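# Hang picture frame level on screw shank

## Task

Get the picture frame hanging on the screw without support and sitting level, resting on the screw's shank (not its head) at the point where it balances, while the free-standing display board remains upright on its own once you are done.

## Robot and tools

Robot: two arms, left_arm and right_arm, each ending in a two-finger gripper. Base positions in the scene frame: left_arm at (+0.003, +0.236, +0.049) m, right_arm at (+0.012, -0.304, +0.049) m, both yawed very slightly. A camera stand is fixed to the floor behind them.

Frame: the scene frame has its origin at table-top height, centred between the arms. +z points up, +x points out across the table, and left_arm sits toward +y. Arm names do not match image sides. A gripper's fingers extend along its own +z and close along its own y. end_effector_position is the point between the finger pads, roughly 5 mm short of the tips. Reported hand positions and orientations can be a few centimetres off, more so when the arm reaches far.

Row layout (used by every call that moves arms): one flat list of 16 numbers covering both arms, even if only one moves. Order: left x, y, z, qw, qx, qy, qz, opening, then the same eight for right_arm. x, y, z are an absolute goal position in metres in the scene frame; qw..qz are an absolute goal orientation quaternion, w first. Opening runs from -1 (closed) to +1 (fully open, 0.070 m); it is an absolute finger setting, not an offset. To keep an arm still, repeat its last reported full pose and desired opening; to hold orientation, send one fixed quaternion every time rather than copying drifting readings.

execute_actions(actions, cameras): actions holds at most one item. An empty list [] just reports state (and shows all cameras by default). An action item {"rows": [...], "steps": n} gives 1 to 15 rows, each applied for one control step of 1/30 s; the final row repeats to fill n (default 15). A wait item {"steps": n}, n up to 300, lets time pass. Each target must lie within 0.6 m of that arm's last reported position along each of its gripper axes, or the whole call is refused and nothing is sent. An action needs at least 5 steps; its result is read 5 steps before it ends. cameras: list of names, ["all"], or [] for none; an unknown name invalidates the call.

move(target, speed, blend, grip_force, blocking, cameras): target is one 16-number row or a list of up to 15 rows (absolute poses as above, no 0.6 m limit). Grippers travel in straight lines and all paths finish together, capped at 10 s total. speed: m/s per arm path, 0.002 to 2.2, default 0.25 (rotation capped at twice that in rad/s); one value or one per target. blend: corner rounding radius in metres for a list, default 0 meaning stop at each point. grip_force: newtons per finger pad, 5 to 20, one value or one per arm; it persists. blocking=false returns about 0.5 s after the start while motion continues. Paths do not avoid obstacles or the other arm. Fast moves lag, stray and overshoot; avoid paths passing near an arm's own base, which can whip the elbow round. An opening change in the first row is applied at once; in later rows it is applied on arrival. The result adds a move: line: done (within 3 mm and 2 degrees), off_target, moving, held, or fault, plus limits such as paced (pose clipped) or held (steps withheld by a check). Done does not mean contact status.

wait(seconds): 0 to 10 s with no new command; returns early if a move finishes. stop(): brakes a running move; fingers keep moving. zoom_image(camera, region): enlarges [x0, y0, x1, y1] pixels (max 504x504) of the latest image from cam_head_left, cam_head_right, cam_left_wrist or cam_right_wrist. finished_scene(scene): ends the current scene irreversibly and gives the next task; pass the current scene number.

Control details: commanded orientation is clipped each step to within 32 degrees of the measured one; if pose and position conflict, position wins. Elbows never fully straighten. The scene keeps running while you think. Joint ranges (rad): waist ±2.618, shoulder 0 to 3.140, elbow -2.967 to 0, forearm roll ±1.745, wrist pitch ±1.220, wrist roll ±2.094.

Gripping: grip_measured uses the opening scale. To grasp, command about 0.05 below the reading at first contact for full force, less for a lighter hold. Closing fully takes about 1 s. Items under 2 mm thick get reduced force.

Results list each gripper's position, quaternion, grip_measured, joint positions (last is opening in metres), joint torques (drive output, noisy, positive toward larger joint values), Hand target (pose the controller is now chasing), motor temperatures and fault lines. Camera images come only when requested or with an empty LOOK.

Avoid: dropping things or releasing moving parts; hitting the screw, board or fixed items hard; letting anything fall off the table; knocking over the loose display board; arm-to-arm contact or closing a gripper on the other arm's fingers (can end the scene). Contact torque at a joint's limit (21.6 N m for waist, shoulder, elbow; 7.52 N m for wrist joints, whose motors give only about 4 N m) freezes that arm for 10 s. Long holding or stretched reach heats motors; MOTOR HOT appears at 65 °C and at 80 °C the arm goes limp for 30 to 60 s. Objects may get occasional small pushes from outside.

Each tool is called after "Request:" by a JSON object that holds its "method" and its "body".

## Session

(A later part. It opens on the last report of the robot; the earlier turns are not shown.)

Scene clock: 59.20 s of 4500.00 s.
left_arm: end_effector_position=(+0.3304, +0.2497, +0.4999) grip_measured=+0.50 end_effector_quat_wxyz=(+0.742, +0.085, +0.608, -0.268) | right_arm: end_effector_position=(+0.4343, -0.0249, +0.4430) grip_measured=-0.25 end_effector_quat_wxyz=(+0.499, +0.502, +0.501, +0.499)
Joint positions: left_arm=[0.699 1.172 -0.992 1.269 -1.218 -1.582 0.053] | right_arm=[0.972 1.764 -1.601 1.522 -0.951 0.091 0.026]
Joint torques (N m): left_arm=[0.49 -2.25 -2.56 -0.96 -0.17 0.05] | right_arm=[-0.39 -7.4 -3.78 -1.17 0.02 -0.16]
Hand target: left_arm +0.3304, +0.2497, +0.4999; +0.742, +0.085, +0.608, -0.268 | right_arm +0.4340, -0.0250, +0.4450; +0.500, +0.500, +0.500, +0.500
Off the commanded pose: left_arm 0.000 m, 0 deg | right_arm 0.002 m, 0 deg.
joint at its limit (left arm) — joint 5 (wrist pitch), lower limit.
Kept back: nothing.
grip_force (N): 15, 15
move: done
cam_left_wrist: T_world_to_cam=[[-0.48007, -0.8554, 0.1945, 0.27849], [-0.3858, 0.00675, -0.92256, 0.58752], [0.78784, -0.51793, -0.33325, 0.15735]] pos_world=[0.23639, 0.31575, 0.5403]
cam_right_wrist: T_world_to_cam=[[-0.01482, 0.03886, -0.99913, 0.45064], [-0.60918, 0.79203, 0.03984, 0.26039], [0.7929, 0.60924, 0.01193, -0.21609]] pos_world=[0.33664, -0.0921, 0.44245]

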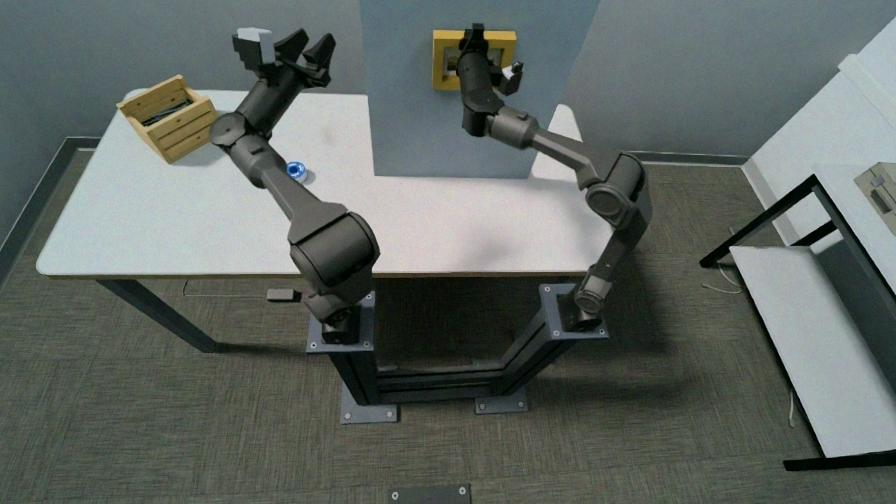

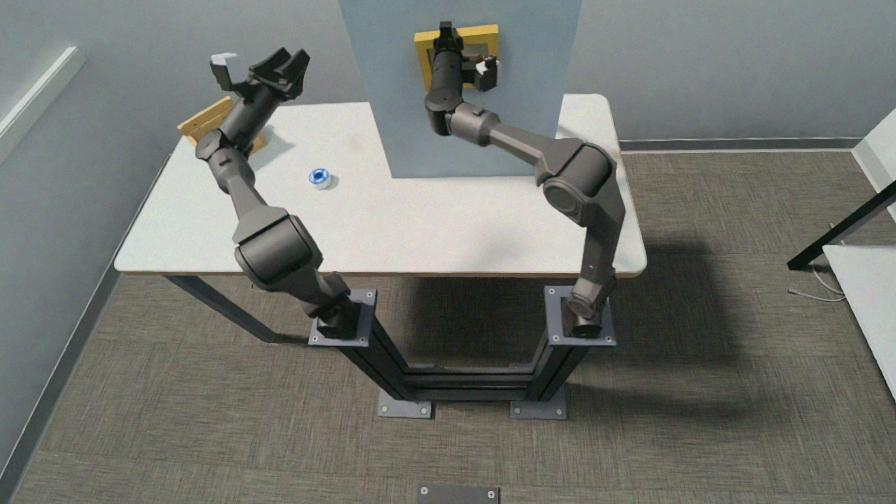

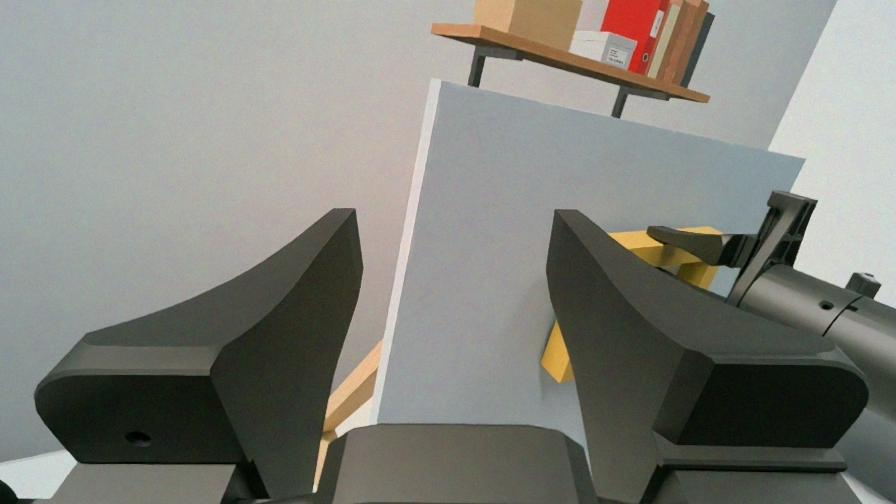

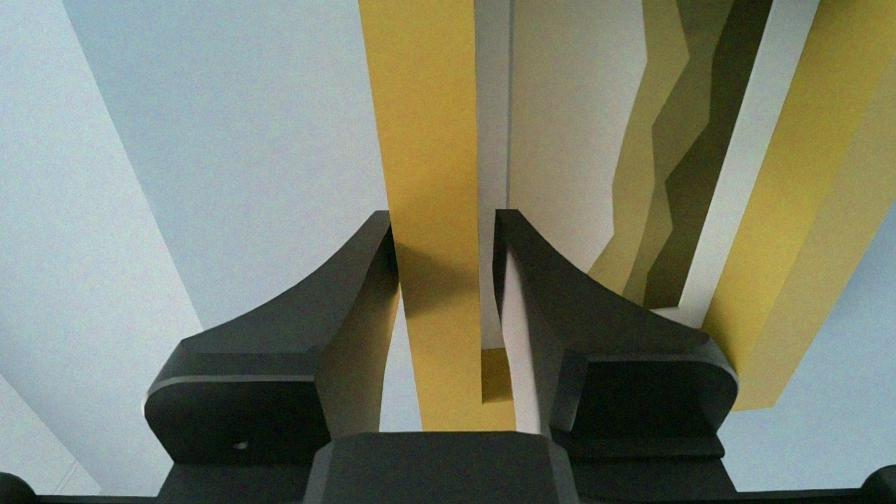

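Request:
{"method": "move", "body": {"target": [[0.3304,0.2497,0.4999,0.742,0.085,0.608,-0.268,0.5,0.434,-0.025,0.4472,0.5,0.5,0.5,0.5,-0.25],[0.3304,0.2497,0.4999,0.742,0.085,0.608,-0.268,0.5,0.434,-0.025,0.4472,0.5,0.5,0.5,0.5,0.25]], "speed": 0.03, "cameras": ["all"]}}

Request:
{"method": "zoom_image", "body": {"camera": "cam_head_left", "region": [410, 10, 550, 120]}}

Scene clock: 60.67 s of 4500.00 s.
left_arm: end_effector_position=(+0.3304, +0.2497, +0.4999) grip_measured=+0.50 end_effector_quat_wxyz=(+0.742, +0.085, +0.608, -0.268) | right_arm: end_effector_position=(+0.4341, -0.0250, +0.4474) grip_measured=+0.25 end_effector_quat_wxyz=(+0.500, +0.500, +0.500, +0.500)
Joint positions: left_arm=[0.699 1.172 -0.992 1.269 -1.218 -1.582 0.053] | right_arm=[0.972 1.764 -1.612 1.524 -0.95 0.079 0.044]
Joint torques (N m): left_arm=[0.52 -2.3 -2.34 -0.95 -0.19 0.05] | right_arm=[0.72 -6.94 -3.6 -0.96 -0.04 0.19]
Hand target: left_arm +0.3304, +0.2497, +0.4999; +0.742, +0.085, +0.608, -0.268 | right_arm +0.4340, -0.0250, +0.4472; +0.500, +0.500, +0.500, +0.500
Off the commanded pose: left_arm 0.000 m, 0 deg | right_arm 0.000 m, 0 deg.
joint at its limit (left arm) — joint 5 (wrist pitch), lower limit.
Kept back: nothing.
grip_force (N): 15, 15
move: done
cam_left_wrist: T_world_to_cam=[[-0.48007, -0.8554, 0.1945, 0.27849], [-0.3858, 0.00675, -0.92256, 0.58752], [0.78784, -0.51793, -0.33325, 0.15735]] pos_world=[0.23639, 0.31575, 0.5403]
cam_right_wrist: T_world_to_cam=[[-0.00925, 0.03853, -0.99921, 0.45267], [-0.61006, 0.79153, 0.03617, 0.26215], [0.7923, 0.60992, 0.01619, -0.21763]] pos_world=[0.33654, -0.0922, 0.44636]

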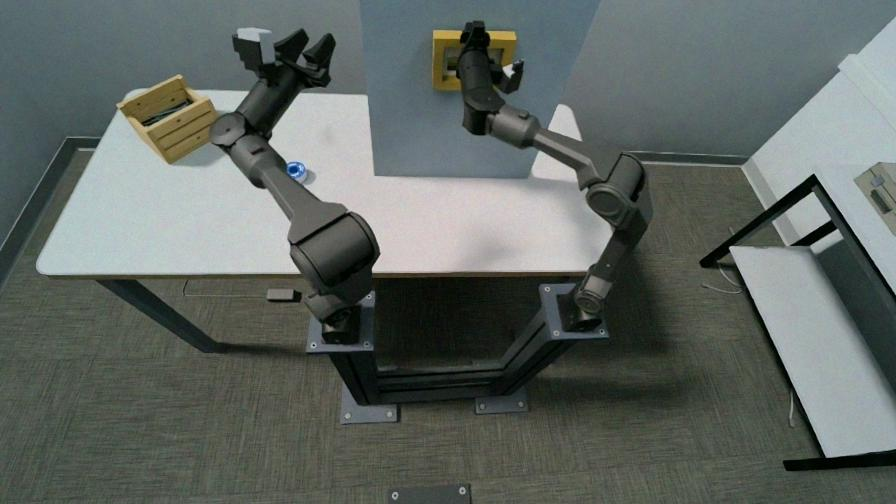

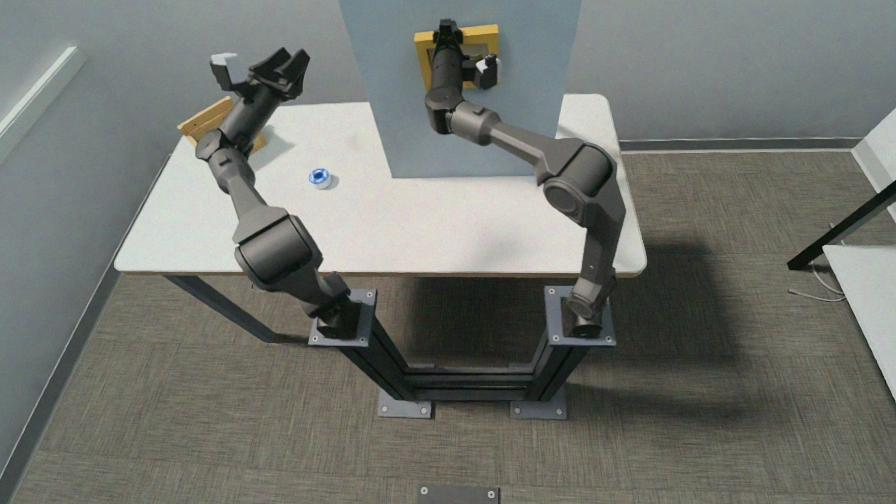

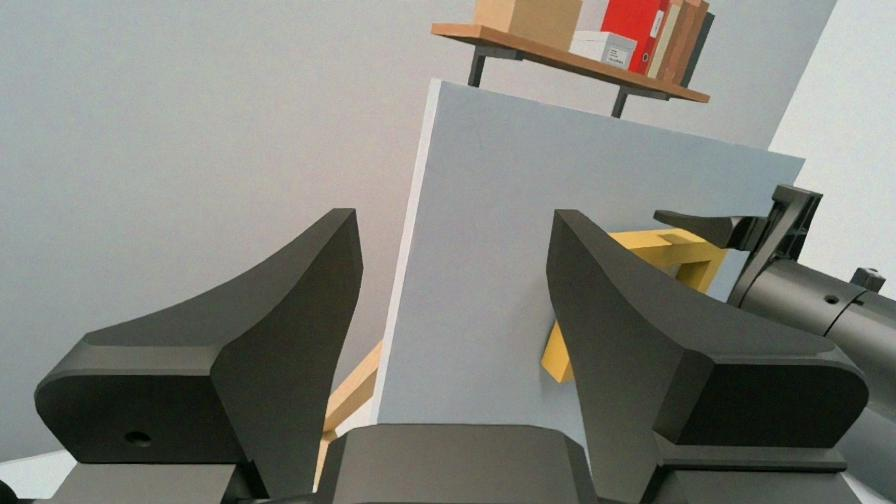

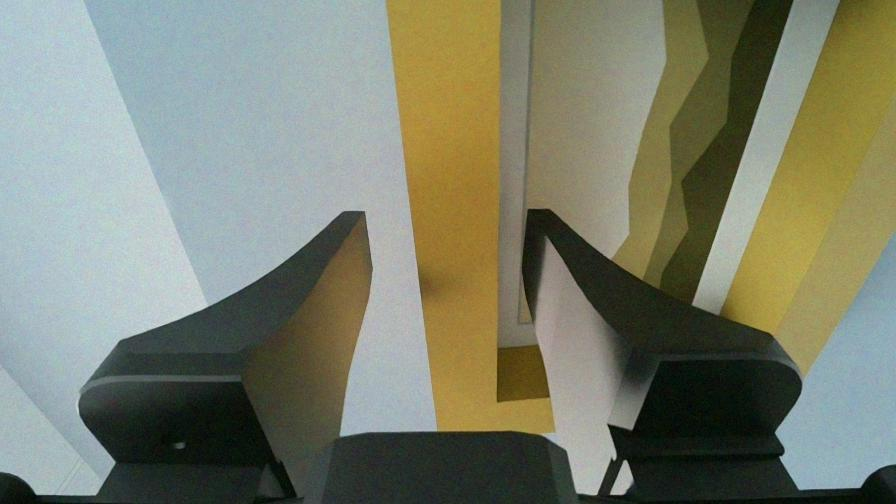

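Scaled by 3.600 from the camera's image (finer frame: 1280x720).

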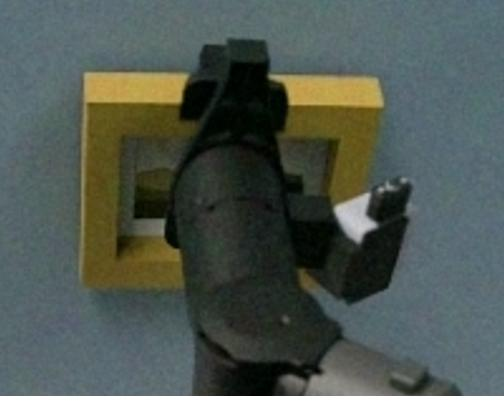

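Request:
{"method": "move", "body": {"target": [[0.3304,0.2497,0.4999,0.742,0.085,0.608,-0.268,0.5,0.434,-0.025,0.446,0.5117,0.488,0.5117,0.488,0.25],[0.3304,0.2497,0.4999,0.742,0.085,0.608,-0.268,0.5,0.434,-0.025,0.446,0.5117,0.488,0.5117,0.488,-0.46],[0.3304,0.2497,0.4999,0.742,0.085,0.608,-0.268,0.5,0.434,-0.025,0.457,0.5117,0.488,0.5117,0.488,-0.46],[0.3304,0.2497,0.4999,0.742,0.085,0.608,-0.268,0.5,0.434,-0.0290,0.457,0.5,0.5,0.5,0.5,-0.46],[0.3304,0.2497,0.4999,0.742,0.085,0.608,-0.268,0.5,0.434,-0.0290,0.4475,0.5,0.5,0.5,0.5,-0.46]], "speed": [0.04,0.04,0.05,0.04,0.03], "cameras": ["cam_head_left","cam_right_wrist"]}}

Request:
{"method": "zoom_image", "body": {"camera": "cam_head_left", "region": [410, 10, 550, 120]}}

Scene clock: 66.90 s of 4500.00 s.
left_arm: end_effector_position=(+0.3304, +0.2497, +0.4999) grip_measured=+0.50 end_effector_quat_wxyz=(+0.742, +0.085, +0.608, -0.268) | right_arm: end_effector_position=(+0.4339, -0.0292, +0.4484) grip_measured=-0.44 end_effector_quat_wxyz=(+0.500, +0.500, +0.499, +0.501)
Joint positions: left_arm=[0.699 1.172 -0.992 1.269 -1.218 -1.582 0.053] | right_arm=[0.965 1.75 -1.597 1.52 -0.943 0.084 0.02]
Joint torques (N m): left_arm=[0.54 -2.45 -2.44 -0.96 -0.22 0.06] | right_arm=[0.12 -7.59 -3.61 -0.9 -0.03 -0.23]
Hand target: left_arm +0.3304, +0.2497, +0.4999; +0.742, +0.085, +0.608, -0.268 | right_arm +0.4340, -0.0290, +0.4475; +0.500, +0.500, +0.500, +0.500
Off the commanded pose: left_arm 0.000 m, 0 deg | right_arm 0.001 m, 0 deg.
joint at its limit (left arm) — joint 5 (wrist pitch), lower limit.
Kept back: nothing.
grip_force (N): 15, 15
move: done
cam_right_wrist: T_world_to_cam=[[-0.00778, 0.03957, -0.99919, 0.45314], [-0.61023, 0.7914, 0.03609, 0.2654], [0.79219, 0.61001, 0.01799, -0.21568]] pos_world=[0.33634, -0.0964, 0.44707]

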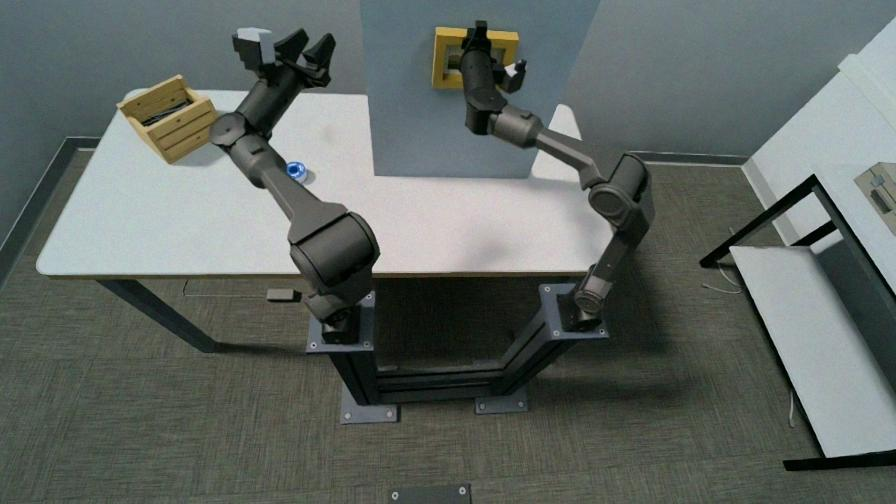

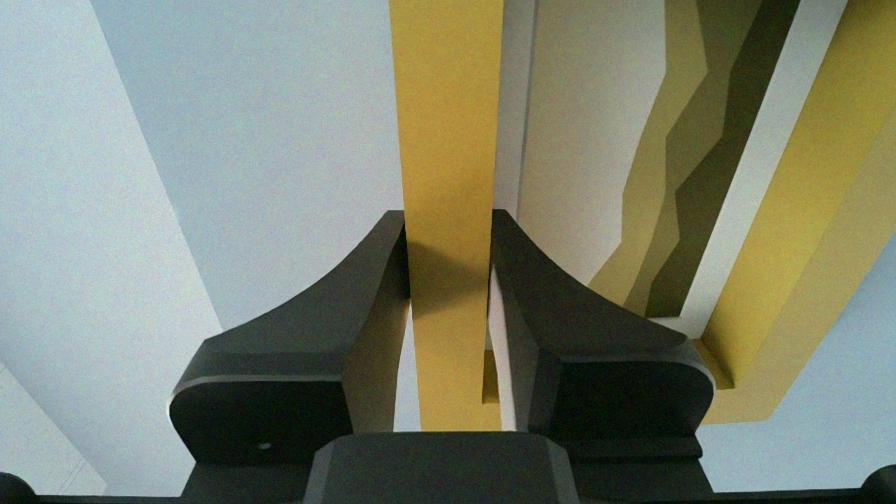

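Scaled by 3.600 from the camera's image (finer frame: 1280x720).

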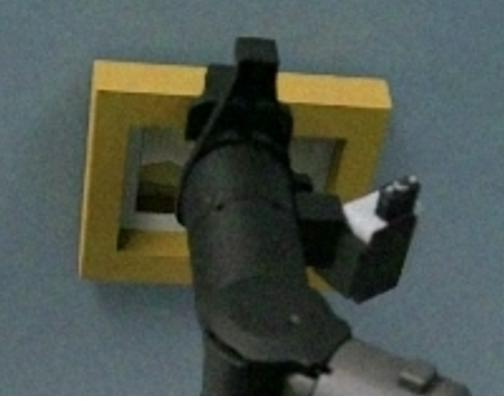

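Request:
{"method": "move", "body": {"target": [[0.3304,0.2497,0.4999,0.742,0.085,0.608,-0.268,0.5,0.434,-0.0290,0.4490,0.4965,0.5035,0.4965,0.5035,-0.46],[0.3304,0.2497,0.4999,0.742,0.085,0.608,-0.268,0.5,0.434,-0.0290,0.4490,0.4965,0.5035,0.4965,0.5035,0.25]], "speed": 0.03, "cameras": ["cam_head_left","cam_head_right","cam_right_wrist"]}}

Request:
{"method": "zoom_image", "body": {"camera": "cam_head_left", "region": [410, 10, 550, 120]}}

Request:
{"method": "zoom_image", "body": {"camera": "cam_head_right", "region": [390, 0, 530, 110]}}

Scene clock: 68.23 s of 4500.00 s.
left_arm: end_effector_position=(+0.3304, +0.2497, +0.4999) grip_measured=+0.50 end_effector_quat_wxyz=(+0.742, +0.085, +0.608, -0.268) | right_arm: end_effector_position=(+0.4341, -0.0289, +0.4487) grip_measured=+0.25 end_effector_quat_wxyz=(+0.496, +0.504, +0.497, +0.503)
Joint positions: left_arm=[0.699 1.172 -0.992 1.269 -1.218 -1.582 0.053] | right_arm=[0.965 1.752 -1.602 1.527 -0.943 0.09 0.044]
Joint torques (N m): left_arm=[0.42 -2.43 -2.44 -0.94 -0.25 0.04] | right_arm=[0.06 -7.94 -4.66 -1.07 -0.21 0.18]
Hand target: left_arm +0.3304, +0.2497, +0.4999; +0.742, +0.085, +0.608, -0.268 | right_arm +0.4340, -0.0290, +0.4490; +0.496, +0.503, +0.496, +0.503
Off the commanded pose: left_arm 0.000 m, 0 deg | right_arm 0.000 m, 0 deg.
joint at its limit (left arm) — joint 5 (wrist pitch), lower limit.
Kept back: nothing.
grip_force (N): 15, 15
move: done
cam_right_wrist: T_world_to_cam=[[-0.01067, 0.05246, -0.99857, 0.45479], [-0.61024, 0.79076, 0.04806, 0.25997], [0.79215, 0.60987, 0.02358, -0.21845]] pos_world=[0.33654, -0.0962, 0.44679]

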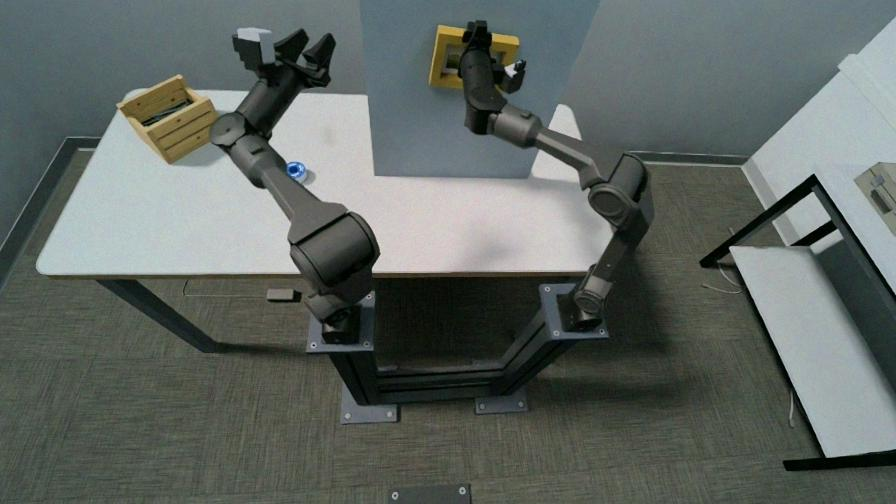

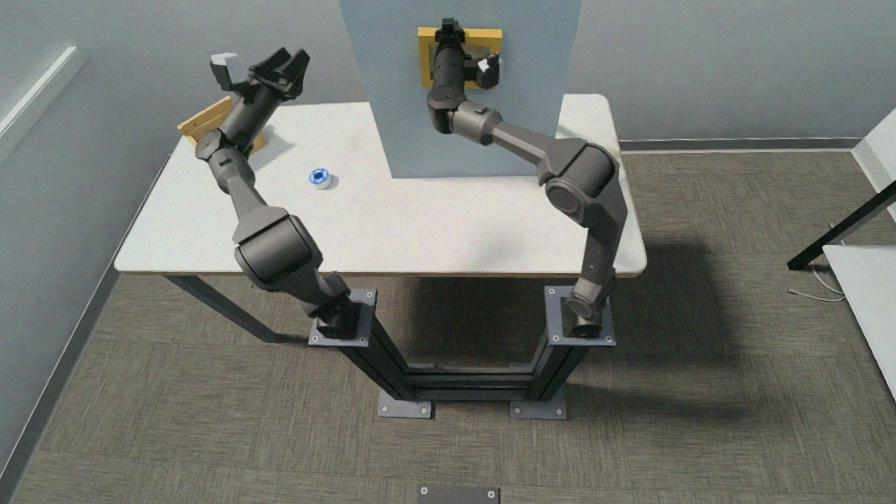

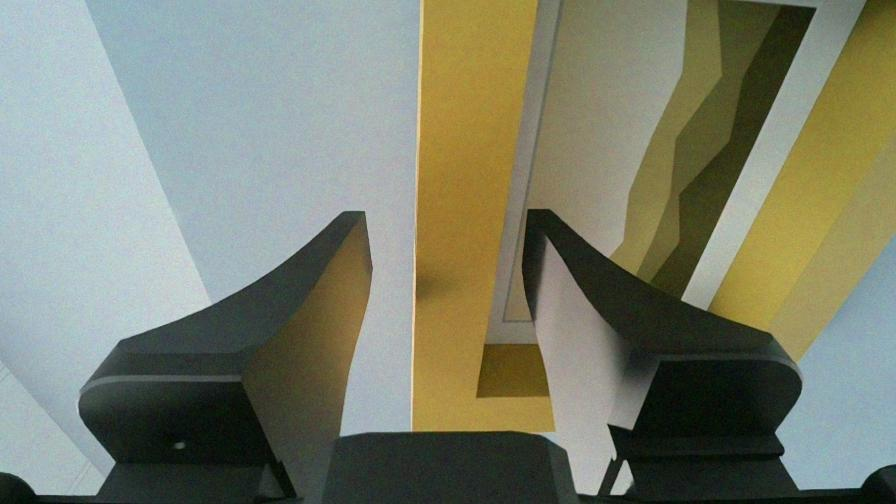

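Scaled by 3.600 from the camera's image (finer frame: 1280x720).

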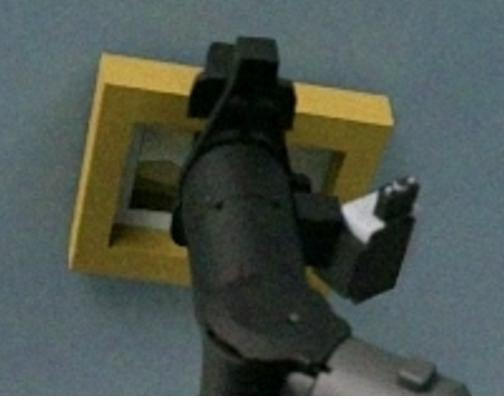

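Scaled by 3.600 from the camera's image (finer frame: 1280x720).

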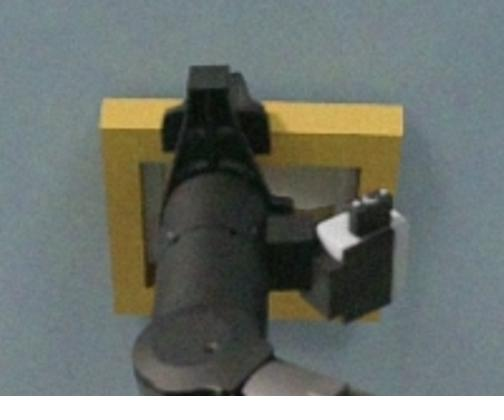

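Request:
{"method": "move", "body": {"target": [[0.3304,0.2497,0.4999,0.742,0.085,0.608,-0.268,0.5,0.434,-0.029,0.4455,0.485,0.5146,0.485,0.5146,0.25],[0.3304,0.2497,0.4999,0.742,0.085,0.608,-0.268,0.5,0.434,-0.029,0.4455,0.485,0.5146,0.485,0.5146,-0.46],[0.3304,0.2497,0.4999,0.742,0.085,0.608,-0.268,0.5,0.434,-0.029,0.456,0.485,0.5146,0.485,0.5146,-0.46],[0.3304,0.2497,0.4999,0.742,0.085,0.608,-0.268,0.5,0.434,-0.0272,0.456,0.5,0.5,0.5,0.5,-0.46]], "speed": [0.04,0.04,0.05,0.04], "cameras": ["cam_head_left","cam_right_wrist"]}}

Request:
{"method": "zoom_image", "body": {"camera": "cam_head_left", "region": [410, 10, 550, 120]}}

Request:
{"method": "move", "body": {"target": [[0.3304,0.2497,0.4999,0.742,0.085,0.608,-0.268,0.5,0.434,-0.0272,0.4445,0.5,0.5,0.5,0.5,-0.46]], "speed": 0.03, "cameras": ["cam_head_left"]}}

Request:
{"method": "zoom_image", "body": {"camera": "cam_head_left", "region": [410, 10, 550, 120]}}

Scene clock: 71.53 s of 4500.00 s.
left_arm: end_effector_position=(+0.3304, +0.2497, +0.4999) grip_measured=+0.50 end_effector_quat_wxyz=(+0.742, +0.085, +0.608, -0.268) | right_arm: end_effector_position=(+0.4341, -0.0274, +0.4560) grip_measured=-0.44 end_effector_quat_wxyz=(+0.500, +0.500, +0.500, +0.500)
Joint positions: left_arm=[0.699 1.172 -0.992 1.269 -1.218 -1.582 0.053] | right_arm=[0.968 1.757 -1.638 1.548 -0.944 0.038 0.02]
Joint torques (N m): left_arm=[0.5 -2.48 -2.51 -0.94 -0.22 0.05] | right_arm=[-0.12 -7.28 -5.52 -1.72 -0.06 -0.01]
Hand target: left_arm +0.3304, +0.2497, +0.4999; +0.742, +0.085, +0.608, -0.268 | right_arm +0.4340, -0.0272, +0.4560; +0.500, +0.500, +0.500, +0.500
Off the commanded pose: left_arm 0.000 m, 0 deg | right_arm 0.000 m, 0 deg.
joint at its limit (left arm) — joint 5 (wrist pitch), lower limit.
Kept back: nothing.
grip_force (N): 15, 15
move: done
cam_right_wrist: T_world_to_cam=[[-0.01001, 0.03787, -0.99923, 0.46166], [-0.61021, 0.79141, 0.03611, 0.26374], [0.79217, 0.61011, 0.01518, -0.21571]] pos_world=[0.33644, -0.0946, 0.45506]

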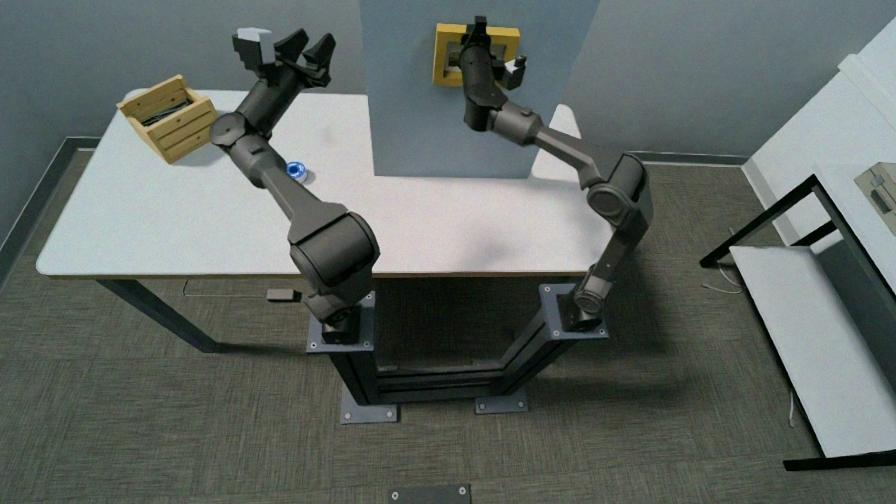

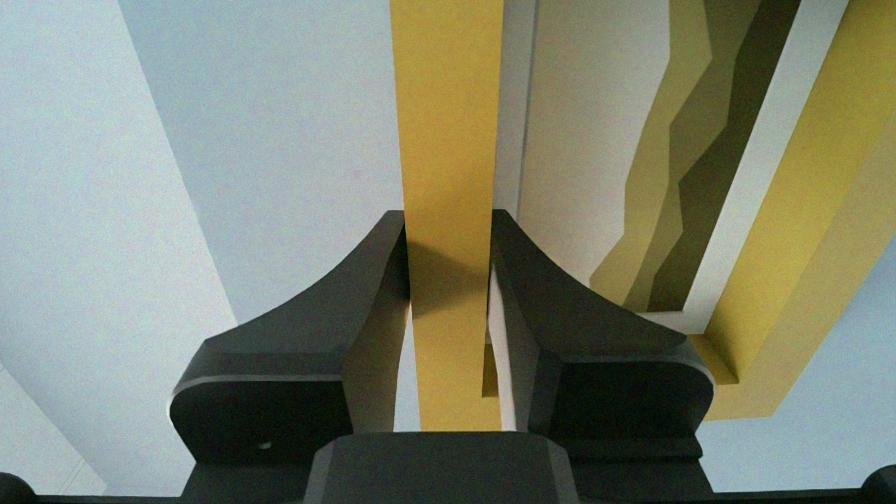

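Scaled by 3.600 from the camera's image (finer frame: 1280x720).

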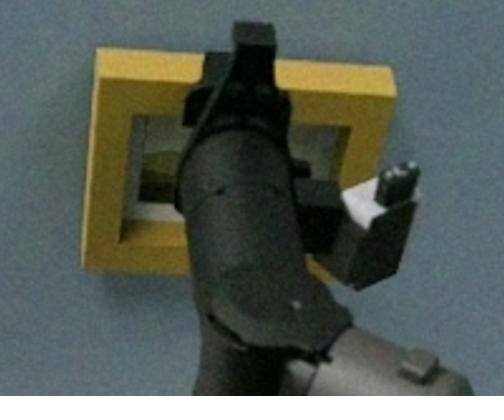

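Scene clock: 72.13 s of 4500.00 s.
left_arm: end_effector_position=(+0.3304, +0.2497, +0.4999) grip_measured=+0.50 end_effector_quat_wxyz=(+0.742, +0.085, +0.608, -0.268) | right_arm: end_effector_position=(+0.4340, -0.0280, +0.4463) grip_measured=-0.44 end_effector_quat_wxyz=(+0.501, +0.500, +0.498, +0.501)
Joint positions: left_arm=[0.699 1.172 -0.992 1.269 -1.218 -1.582 0.053] | right_arm=[0.968 1.755 -1.593 1.512 -0.949 0.096 0.02]
Joint torques (N m): left_arm=[0.22 -2.48 -2.46 -0.96 -0.24 0.06] | right_arm=[1.39 -6.34 -2.85 -0.26 0.45 -0.16]
Hand target: left_arm +0.3304, +0.2497, +0.4999; +0.742, +0.085, +0.608, -0.268 | right_arm +0.4340, -0.0272, +0.4445; +0.500, +0.500, +0.500, +0.500
Off the commanded pose: left_arm 0.000 m, 0 deg | right_arm 0.002 m, 0 deg.
joint at its limit (left arm) — joint 5 (wrist pitch), lower limit.
Kept back: nothing.
grip_force (N): 15, 15
move: done

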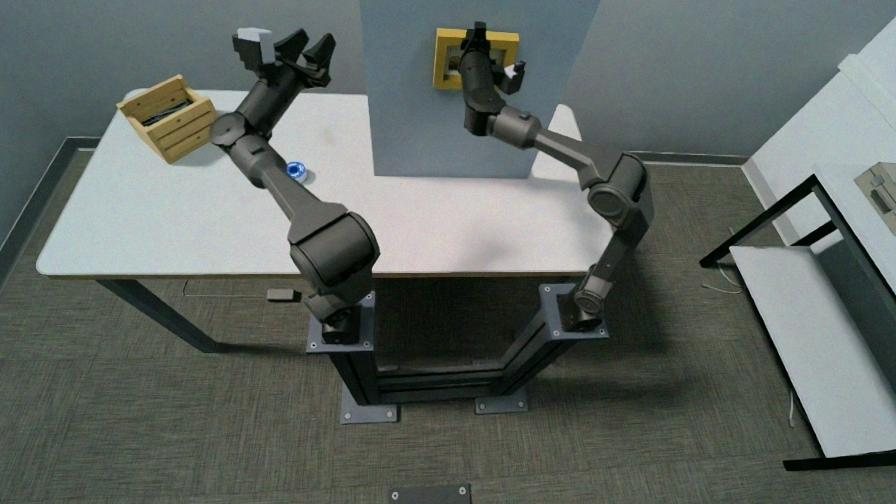

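Scaled by 3.600 from the camera's image (finer frame: 1280x720).

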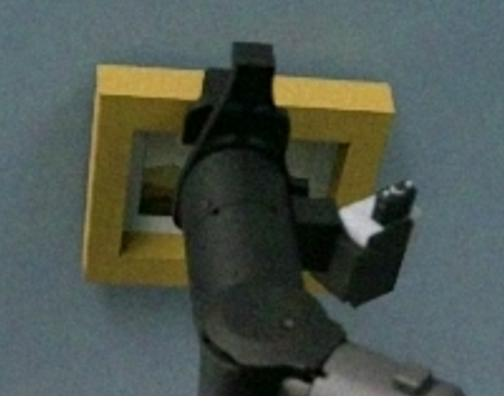

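Request:
{"method": "move", "body": {"target": [[0.3304,0.2497,0.4999,0.742,0.085,0.608,-0.268,0.5,0.434,-0.0280,0.4468,0.5,0.5,0.5,0.5,-0.46],[0.3304,0.2497,0.4999,0.742,0.085,0.608,-0.268,0.5,0.434,-0.0280,0.4468,0.5,0.5,0.5,0.5,0.25]], "speed": 0.03, "cameras": ["cam_head_left","cam_head_right","cam_right_wrist"]}}

Request:
{"method": "zoom_image", "body": {"camera": "cam_head_left", "region": [410, 10, 550, 120]}}

Request:
{"method": "zoom_image", "body": {"camera": "cam_head_right", "region": [390, 0, 530, 110]}}

Scene clock: 73.50 s of 4500.00 s.
left_arm: end_effector_position=(+0.3304, +0.2497, +0.4999) grip_measured=+0.50 end_effector_quat_wxyz=(+0.742, +0.085, +0.608, -0.268) | right_arm: end_effector_position=(+0.4339, -0.0272, +0.4456) grip_measured=+0.25 end_effector_quat_wxyz=(+0.500, +0.500, +0.501, +0.499)
Joint positions: left_arm=[0.699 1.172 -0.992 1.269 -1.218 -1.582 0.053] | right_arm=[0.968 1.755 -1.596 1.522 -0.944 0.085 0.044]
Joint torques (N m): left_arm=[0.51 -2.47 -2.56 -0.94 -0.24 0.07] | right_arm=[-0.52 -8.18 -4.66 -1.15 -0.21 0.17]
Hand target: left_arm +0.3304, +0.2497, +0.4999; +0.742, +0.085, +0.608, -0.268 | right_arm +0.4340, -0.0280, +0.4468; +0.500, +0.500, +0.500, +0.500
Off the commanded pose: left_arm 0.000 m, 0 deg | right_arm 0.001 m, 0 deg.
joint at its limit (left arm) — joint 5 (wrist pitch), lower limit.
Kept back: nothing.
grip_force (N): 15, 15
move: done
cam_right_wrist: T_world_to_cam=[[-0.01225, 0.03643, -0.99926, 0.45219], [-0.61132, 0.79055, 0.03631, 0.2643], [0.79129, 0.61131, 0.01259, -0.21399]] pos_world=[0.33643, -0.0946, 0.44495]

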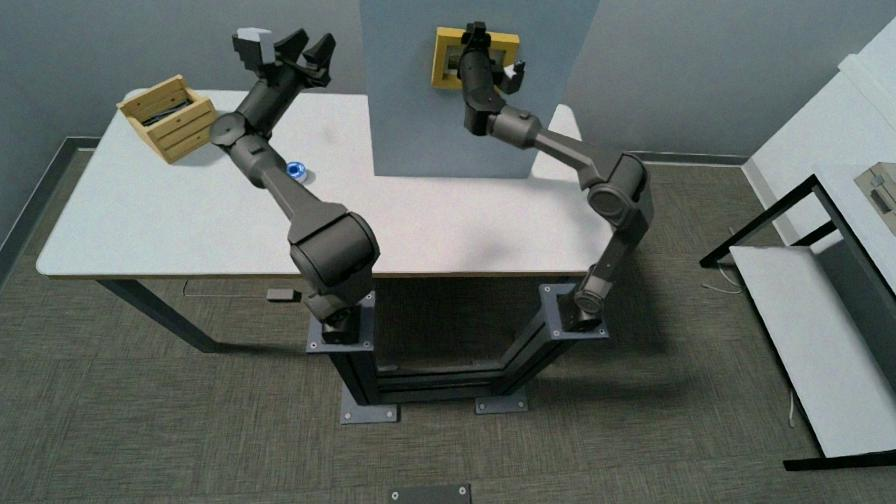

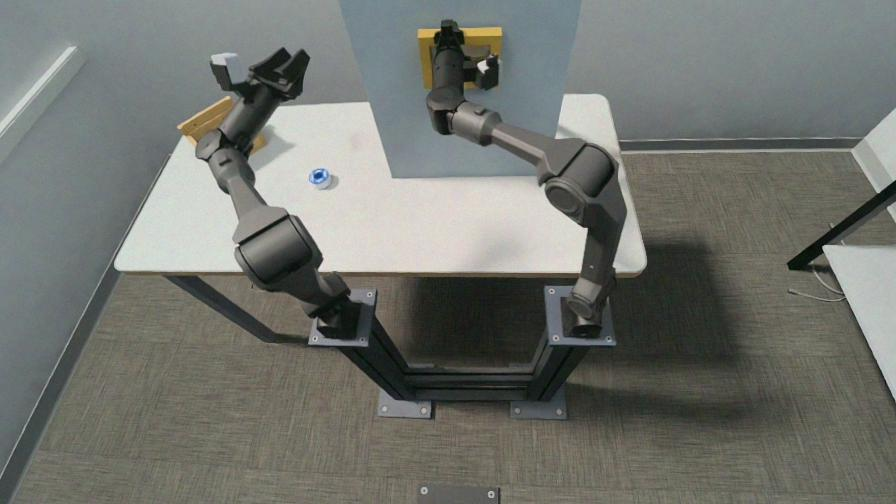

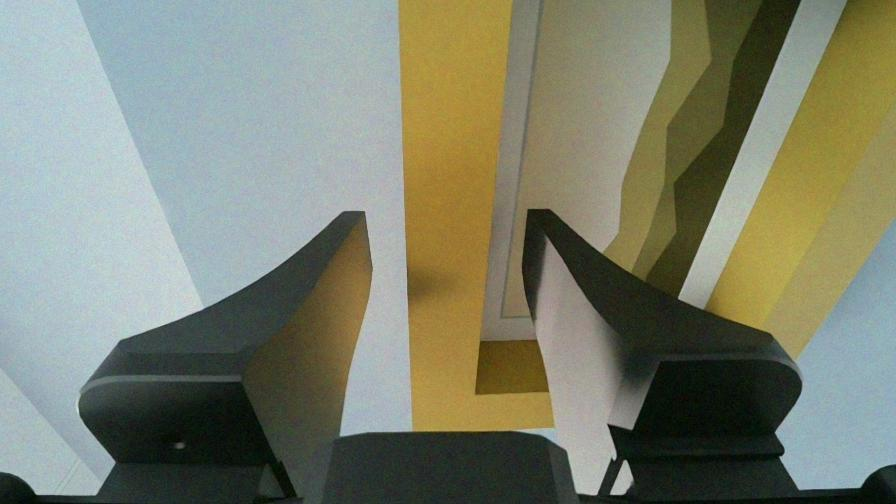

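Scaled by 3.600 from the camera's image (finer frame: 1280x720).

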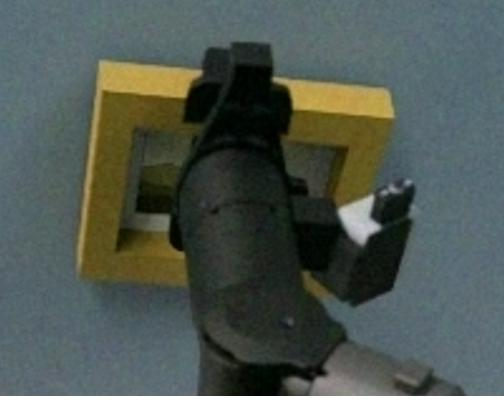

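Scaled by 3.600 from the camera's image (finer frame: 1280x720).

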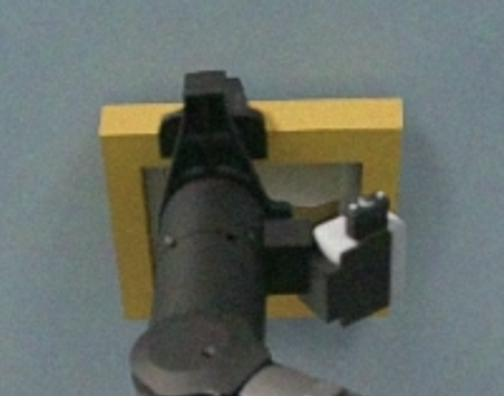

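Request:
{"method": "move", "body": {"target": [[0.3304,0.2497,0.4999,0.742,0.085,0.608,-0.268,0.5,0.434,-0.0272,0.4446,0.4947,0.5052,0.4947,0.5052,0.25],[0.3304,0.2497,0.4999,0.742,0.085,0.608,-0.268,0.5,0.434,-0.0272,0.4446,0.4947,0.5052,0.4947,0.5052,-0.46],[0.3304,0.2497,0.4999,0.742,0.085,0.608,-0.268,0.5,0.434,-0.0272,0.454,0.4947,0.5052,0.4947,0.5052,-0.46],[0.3304,0.2497,0.4999,0.742,0.085,0.608,-0.268,0.5,0.434,-0.0265,0.454,0.5,0.5,0.5,0.5,-0.46],[0.3304,0.2497,0.4999,0.742,0.085,0.608,-0.268,0.5,0.434,-0.0265,0.4448,0.5,0.5,0.5,0.5,-0.46]], "speed": [0.04,0.04,0.05,0.04,0.025]}}

Scene clock: 76.90 s of 4500.00 s.
left_arm: end_effector_position=(+0.3304, +0.2497, +0.4999) grip_measured=+0.50 end_effector_quat_wxyz=(+0.742, +0.085, +0.608, -0.268) | right_arm: end_effector_position=(+0.4342, -0.0270, +0.4459) grip_measured=-0.43 end_effector_quat_wxyz=(+0.501, +0.499, +0.499, +0.500)
Joint positions: left_arm=[0.699 1.172 -0.992 1.269 -1.218 -1.582 0.053] | right_arm=[0.969 1.758 -1.597 1.513 -0.949 0.094 0.02]
Joint torques (N m): left_arm=[0.34 -2.41 -2.44 -0.96 -0.21 0.07] | right_arm=[0.56 -7.68 -3.3 -0.63 0.16 -0.12]
Hand target: left_arm +0.3304, +0.2497, +0.4999; +0.742, +0.085, +0.608, -0.268 | right_arm +0.4340, -0.0265, +0.4448; +0.500, +0.500, +0.500, +0.500
Off the commanded pose: left_arm 0.000 m, 0 deg | right_arm 0.001 m, 0 deg.
joint at its limit (left arm) — joint 5 (wrist pitch), lower limit.
Kept back: nothing.
grip_force (N): 15, 15
move: done

Request:
{"method": "move", "body": {"target": [[0.3304,0.2497,0.4999,0.742,0.085,0.608,-0.268,0.5,0.434,-0.0270,0.4466,0.5,0.5,0.5,0.5,-0.46],[0.3304,0.2497,0.4999,0.742,0.085,0.608,-0.268,0.5,0.434,-0.0270,0.4466,0.5,0.5,0.5,0.5,0.25]], "speed": 0.03, "cameras": ["cam_head_left","cam_head_right","cam_right_wrist"]}}

Request:
{"method": "zoom_image", "body": {"camera": "cam_head_left", "region": [410, 10, 550, 120]}}

Request:
{"method": "zoom_image", "body": {"camera": "cam_head_right", "region": [390, 0, 530, 110]}}

Scene clock: 78.30 s of 4500.00 s.
left_arm: end_effector_position=(+0.3304, +0.2497, +0.4999) grip_measured=+0.50 end_effector_quat_wxyz=(+0.742, +0.085, +0.608, -0.268) | right_arm: end_effector_position=(+0.4340, -0.0267, +0.4461) grip_measured=+0.25 end_effector_quat_wxyz=(+0.500, +0.500, +0.501, +0.500)
Joint positions: left_arm=[0.699 1.172 -0.992 1.269 -1.218 -1.582 0.053] | right_arm=[0.969 1.757 -1.6 1.522 -0.946 0.084 0.044]
Joint torques (N m): left_arm=[0.43 -2.49 -2.34 -0.91 -0.25 0.02] | right_arm=[0.02 -6.47 -4.7 -1.16 -0.22 0.17]
Hand target: left_arm +0.3304, +0.2497, +0.4999; +0.742, +0.085, +0.608, -0.268 | right_arm +0.4340, -0.0270, +0.4466; +0.500, +0.500, +0.500, +0.500
Off the commanded pose: left_arm 0.000 m, 0 deg | right_arm 0.001 m, 0 deg.
joint at its limit (left arm) — joint 5 (wrist pitch), lower limit.
Kept back: nothing.
grip_force (N): 15, 15
move: done
cam_right_wrist: T_world_to_cam=[[-0.011, 0.03767, -0.99923, 0.45215], [-0.61068, 0.79103, 0.03654, 0.26354], [0.7918, 0.61062, 0.0143, -0.21536]] pos_world=[0.33644, -0.094, 0.44526]

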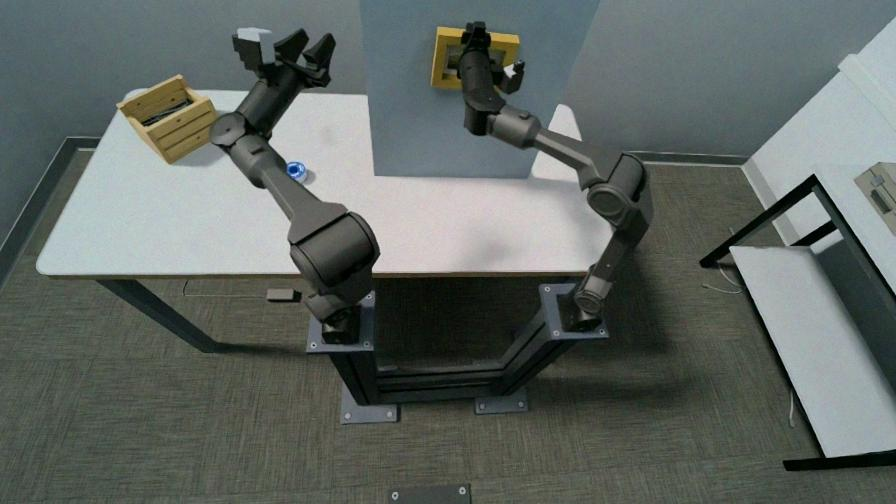

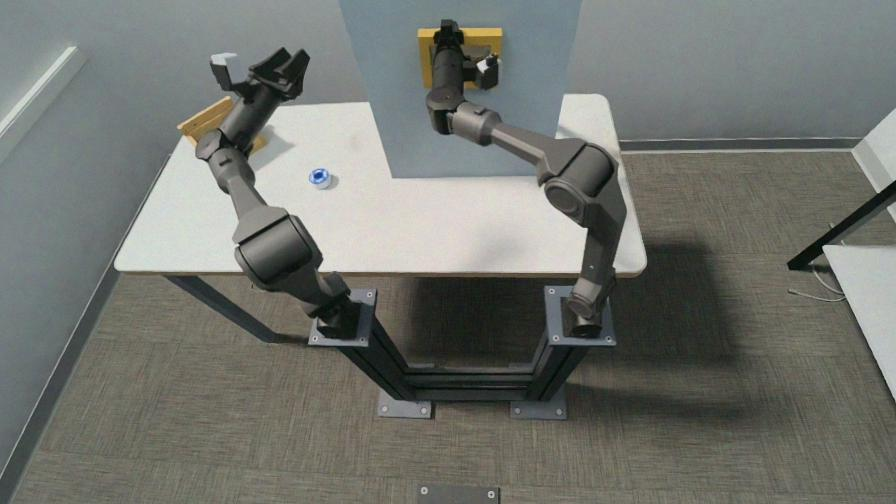

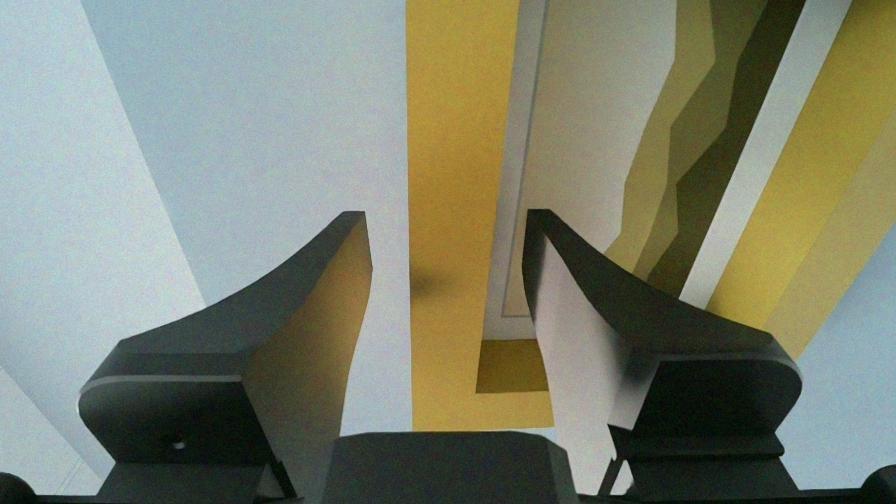

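Scaled by 3.600 from the camera's image (finer frame: 1280x720).

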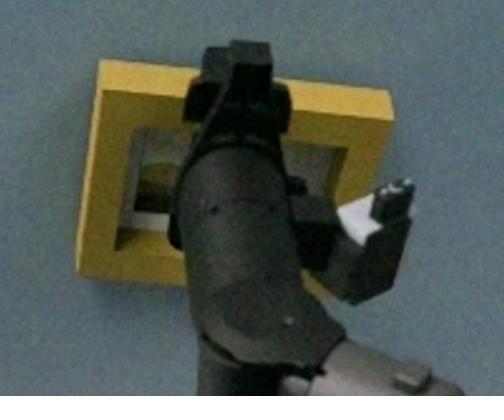

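Scaled by 3.600 from the camera's image (finer frame: 1280x720).

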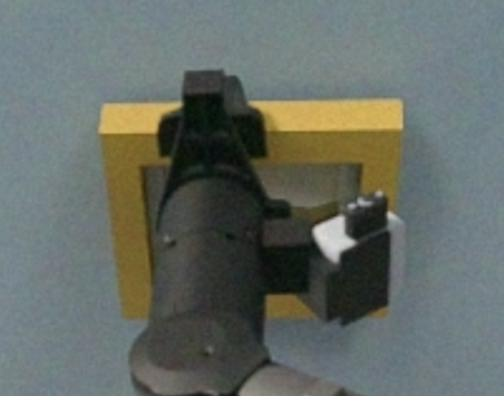

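Request:
{"method": "move", "body": {"target": [[0.3304,0.2497,0.4999,0.742,0.085,0.608,-0.268,0.5,0.434,-0.0270,0.4448,0.4934,0.5065,0.4934,0.5065,0.25],[0.3304,0.2497,0.4999,0.742,0.085,0.608,-0.268,0.5,0.434,-0.0270,0.4448,0.4934,0.5065,0.4934,0.5065,-0.46],[0.3304,0.2497,0.4999,0.742,0.085,0.608,-0.268,0.5,0.434,-0.0270,0.454,0.4934,0.5065,0.4934,0.5065,-0.46],[0.3304,0.2497,0.4999,0.742,0.085,0.608,-0.268,0.5,0.434,-0.0252,0.454,0.5,0.5,0.5,0.5,-0.46]], "speed": [0.04,0.04,0.05,0.04]}}

Request:
{"method": "move", "body": {"target": [[0.3304,0.2497,0.4999,0.742,0.085,0.608,-0.268,0.5,0.434,-0.0252,0.4465,0.5,0.5,0.5,0.5,-0.46]], "speed": 0.025}}

Request:
{"method": "move", "body": {"target": [[0.3304,0.2497,0.4999,0.742,0.085,0.608,-0.268,0.5,0.434,-0.0252,0.445,0.5,0.5,0.5,0.5,-0.46]], "speed": 0.025}}

Scene clock: 81.33 s of 4500.00 s.
left_arm: end_effector_position=(+0.3304, +0.2497, +0.4999) grip_measured=+0.50 end_effector_quat_wxyz=(+0.742, +0.085, +0.608, -0.268) | right_arm: end_effector_position=(+0.4342, -0.0258, +0.4545) grip_measured=-0.44 end_effector_quat_wxyz=(+0.501, +0.500, +0.499, +0.500)
Joint positions: left_arm=[0.699 1.172 -0.992 1.269 -1.218 -1.582 0.053] | right_arm=[0.971 1.763 -1.639 1.543 -0.949 0.045 0.02]
Joint torques (N m): left_arm=[0.55 -2.46 -2.39 -0.91 -0.21 0.05] | right_arm=[0.36 -6.9 -5.32 -1.54 0.02 -0.03]
Hand target: left_arm +0.3304, +0.2497, +0.4999; +0.742, +0.085, +0.608, -0.268 | right_arm +0.4340, -0.0252, +0.4540; +0.500, +0.500, +0.500, +0.500
Off the commanded pose: left_arm 0.000 m, 0 deg | right_arm 0.001 m, 0 deg.
joint at its limit (left arm) — joint 5 (wrist pitch), lower limit.
Kept back: nothing.
grip_force (N): 15, 15
move: done

Scene clock: 81.87 s of 4500.00 s.
left_arm: end_effector_position=(+0.3304, +0.2497, +0.4999) grip_measured=+0.50 end_effector_quat_wxyz=(+0.742, +0.085, +0.608, -0.268) | right_arm: end_effector_position=(+0.4341, -0.0252, +0.4473) grip_measured=-0.44 end_effector_quat_wxyz=(+0.501, +0.499, +0.499, +0.501)
Joint positions: left_arm=[0.699 1.172 -0.992 1.269 -1.218 -1.582 0.053] | right_arm=[0.972 1.763 -1.609 1.52 -0.95 0.083 0.02]
Joint torques (N m): left_arm=[0.41 -2.65 -2.35 -0.96 -0.27 0.05] | right_arm=[0.43 -7.68 -3.37 -0.84 0.15 -0.1]
Hand target: left_arm +0.3304, +0.2497, +0.4999; +0.742, +0.085, +0.608, -0.268 | right_arm +0.4340, -0.0252, +0.4465; +0.500, +0.500, +0.500, +0.500
Off the commanded pose: left_arm 0.000 m, 0 deg | right_arm 0.001 m, 0 deg.
joint at its limit (left arm) — joint 5 (wrist pitch), lower limit.
Kept back: nothing.
grip_force (N): 15, 15
move: done

Scene clock: 82.37 s of 4500.00 s.
left_arm: end_effector_position=(+0.3304, +0.2497, +0.4999) grip_measured=+0.50 end_effector_quat_wxyz=(+0.742, +0.085, +0.608, -0.268) | right_arm: end_effector_position=(+0.4339, -0.0255, +0.4461) grip_measured=-0.43 end_effector_quat_wxyz=(+0.501, +0.499, +0.499, +0.501)
Joint positions: left_arm=[0.699 1.172 -0.992 1.269 -1.218 -1.582 0.053] | right_arm=[0.972 1.762 -1.603 1.516 -0.951 0.09 0.02]
Joint torques (N m): left_arm=[0.44 -2.67 -2.5 -0.93 -0.23 0.05] | right_arm=[1.71 -5.08 -2.34 0.04 0.5 0.18]
Hand target: left_arm +0.3304, +0.2497, +0.4999; +0.742, +0.085, +0.608, -0.268 | right_arm +0.4340, -0.0252, +0.4450; +0.500, +0.500, +0.500, +0.500
Off the commanded pose: left_arm 0.000 m, 0 deg | right_arm 0.001 m, 0 deg.
joint at its limit (left arm) — joint 5 (wrist pitch), lower limit.
Kept back: nothing.
grip_force (N): 15, 15
move: done


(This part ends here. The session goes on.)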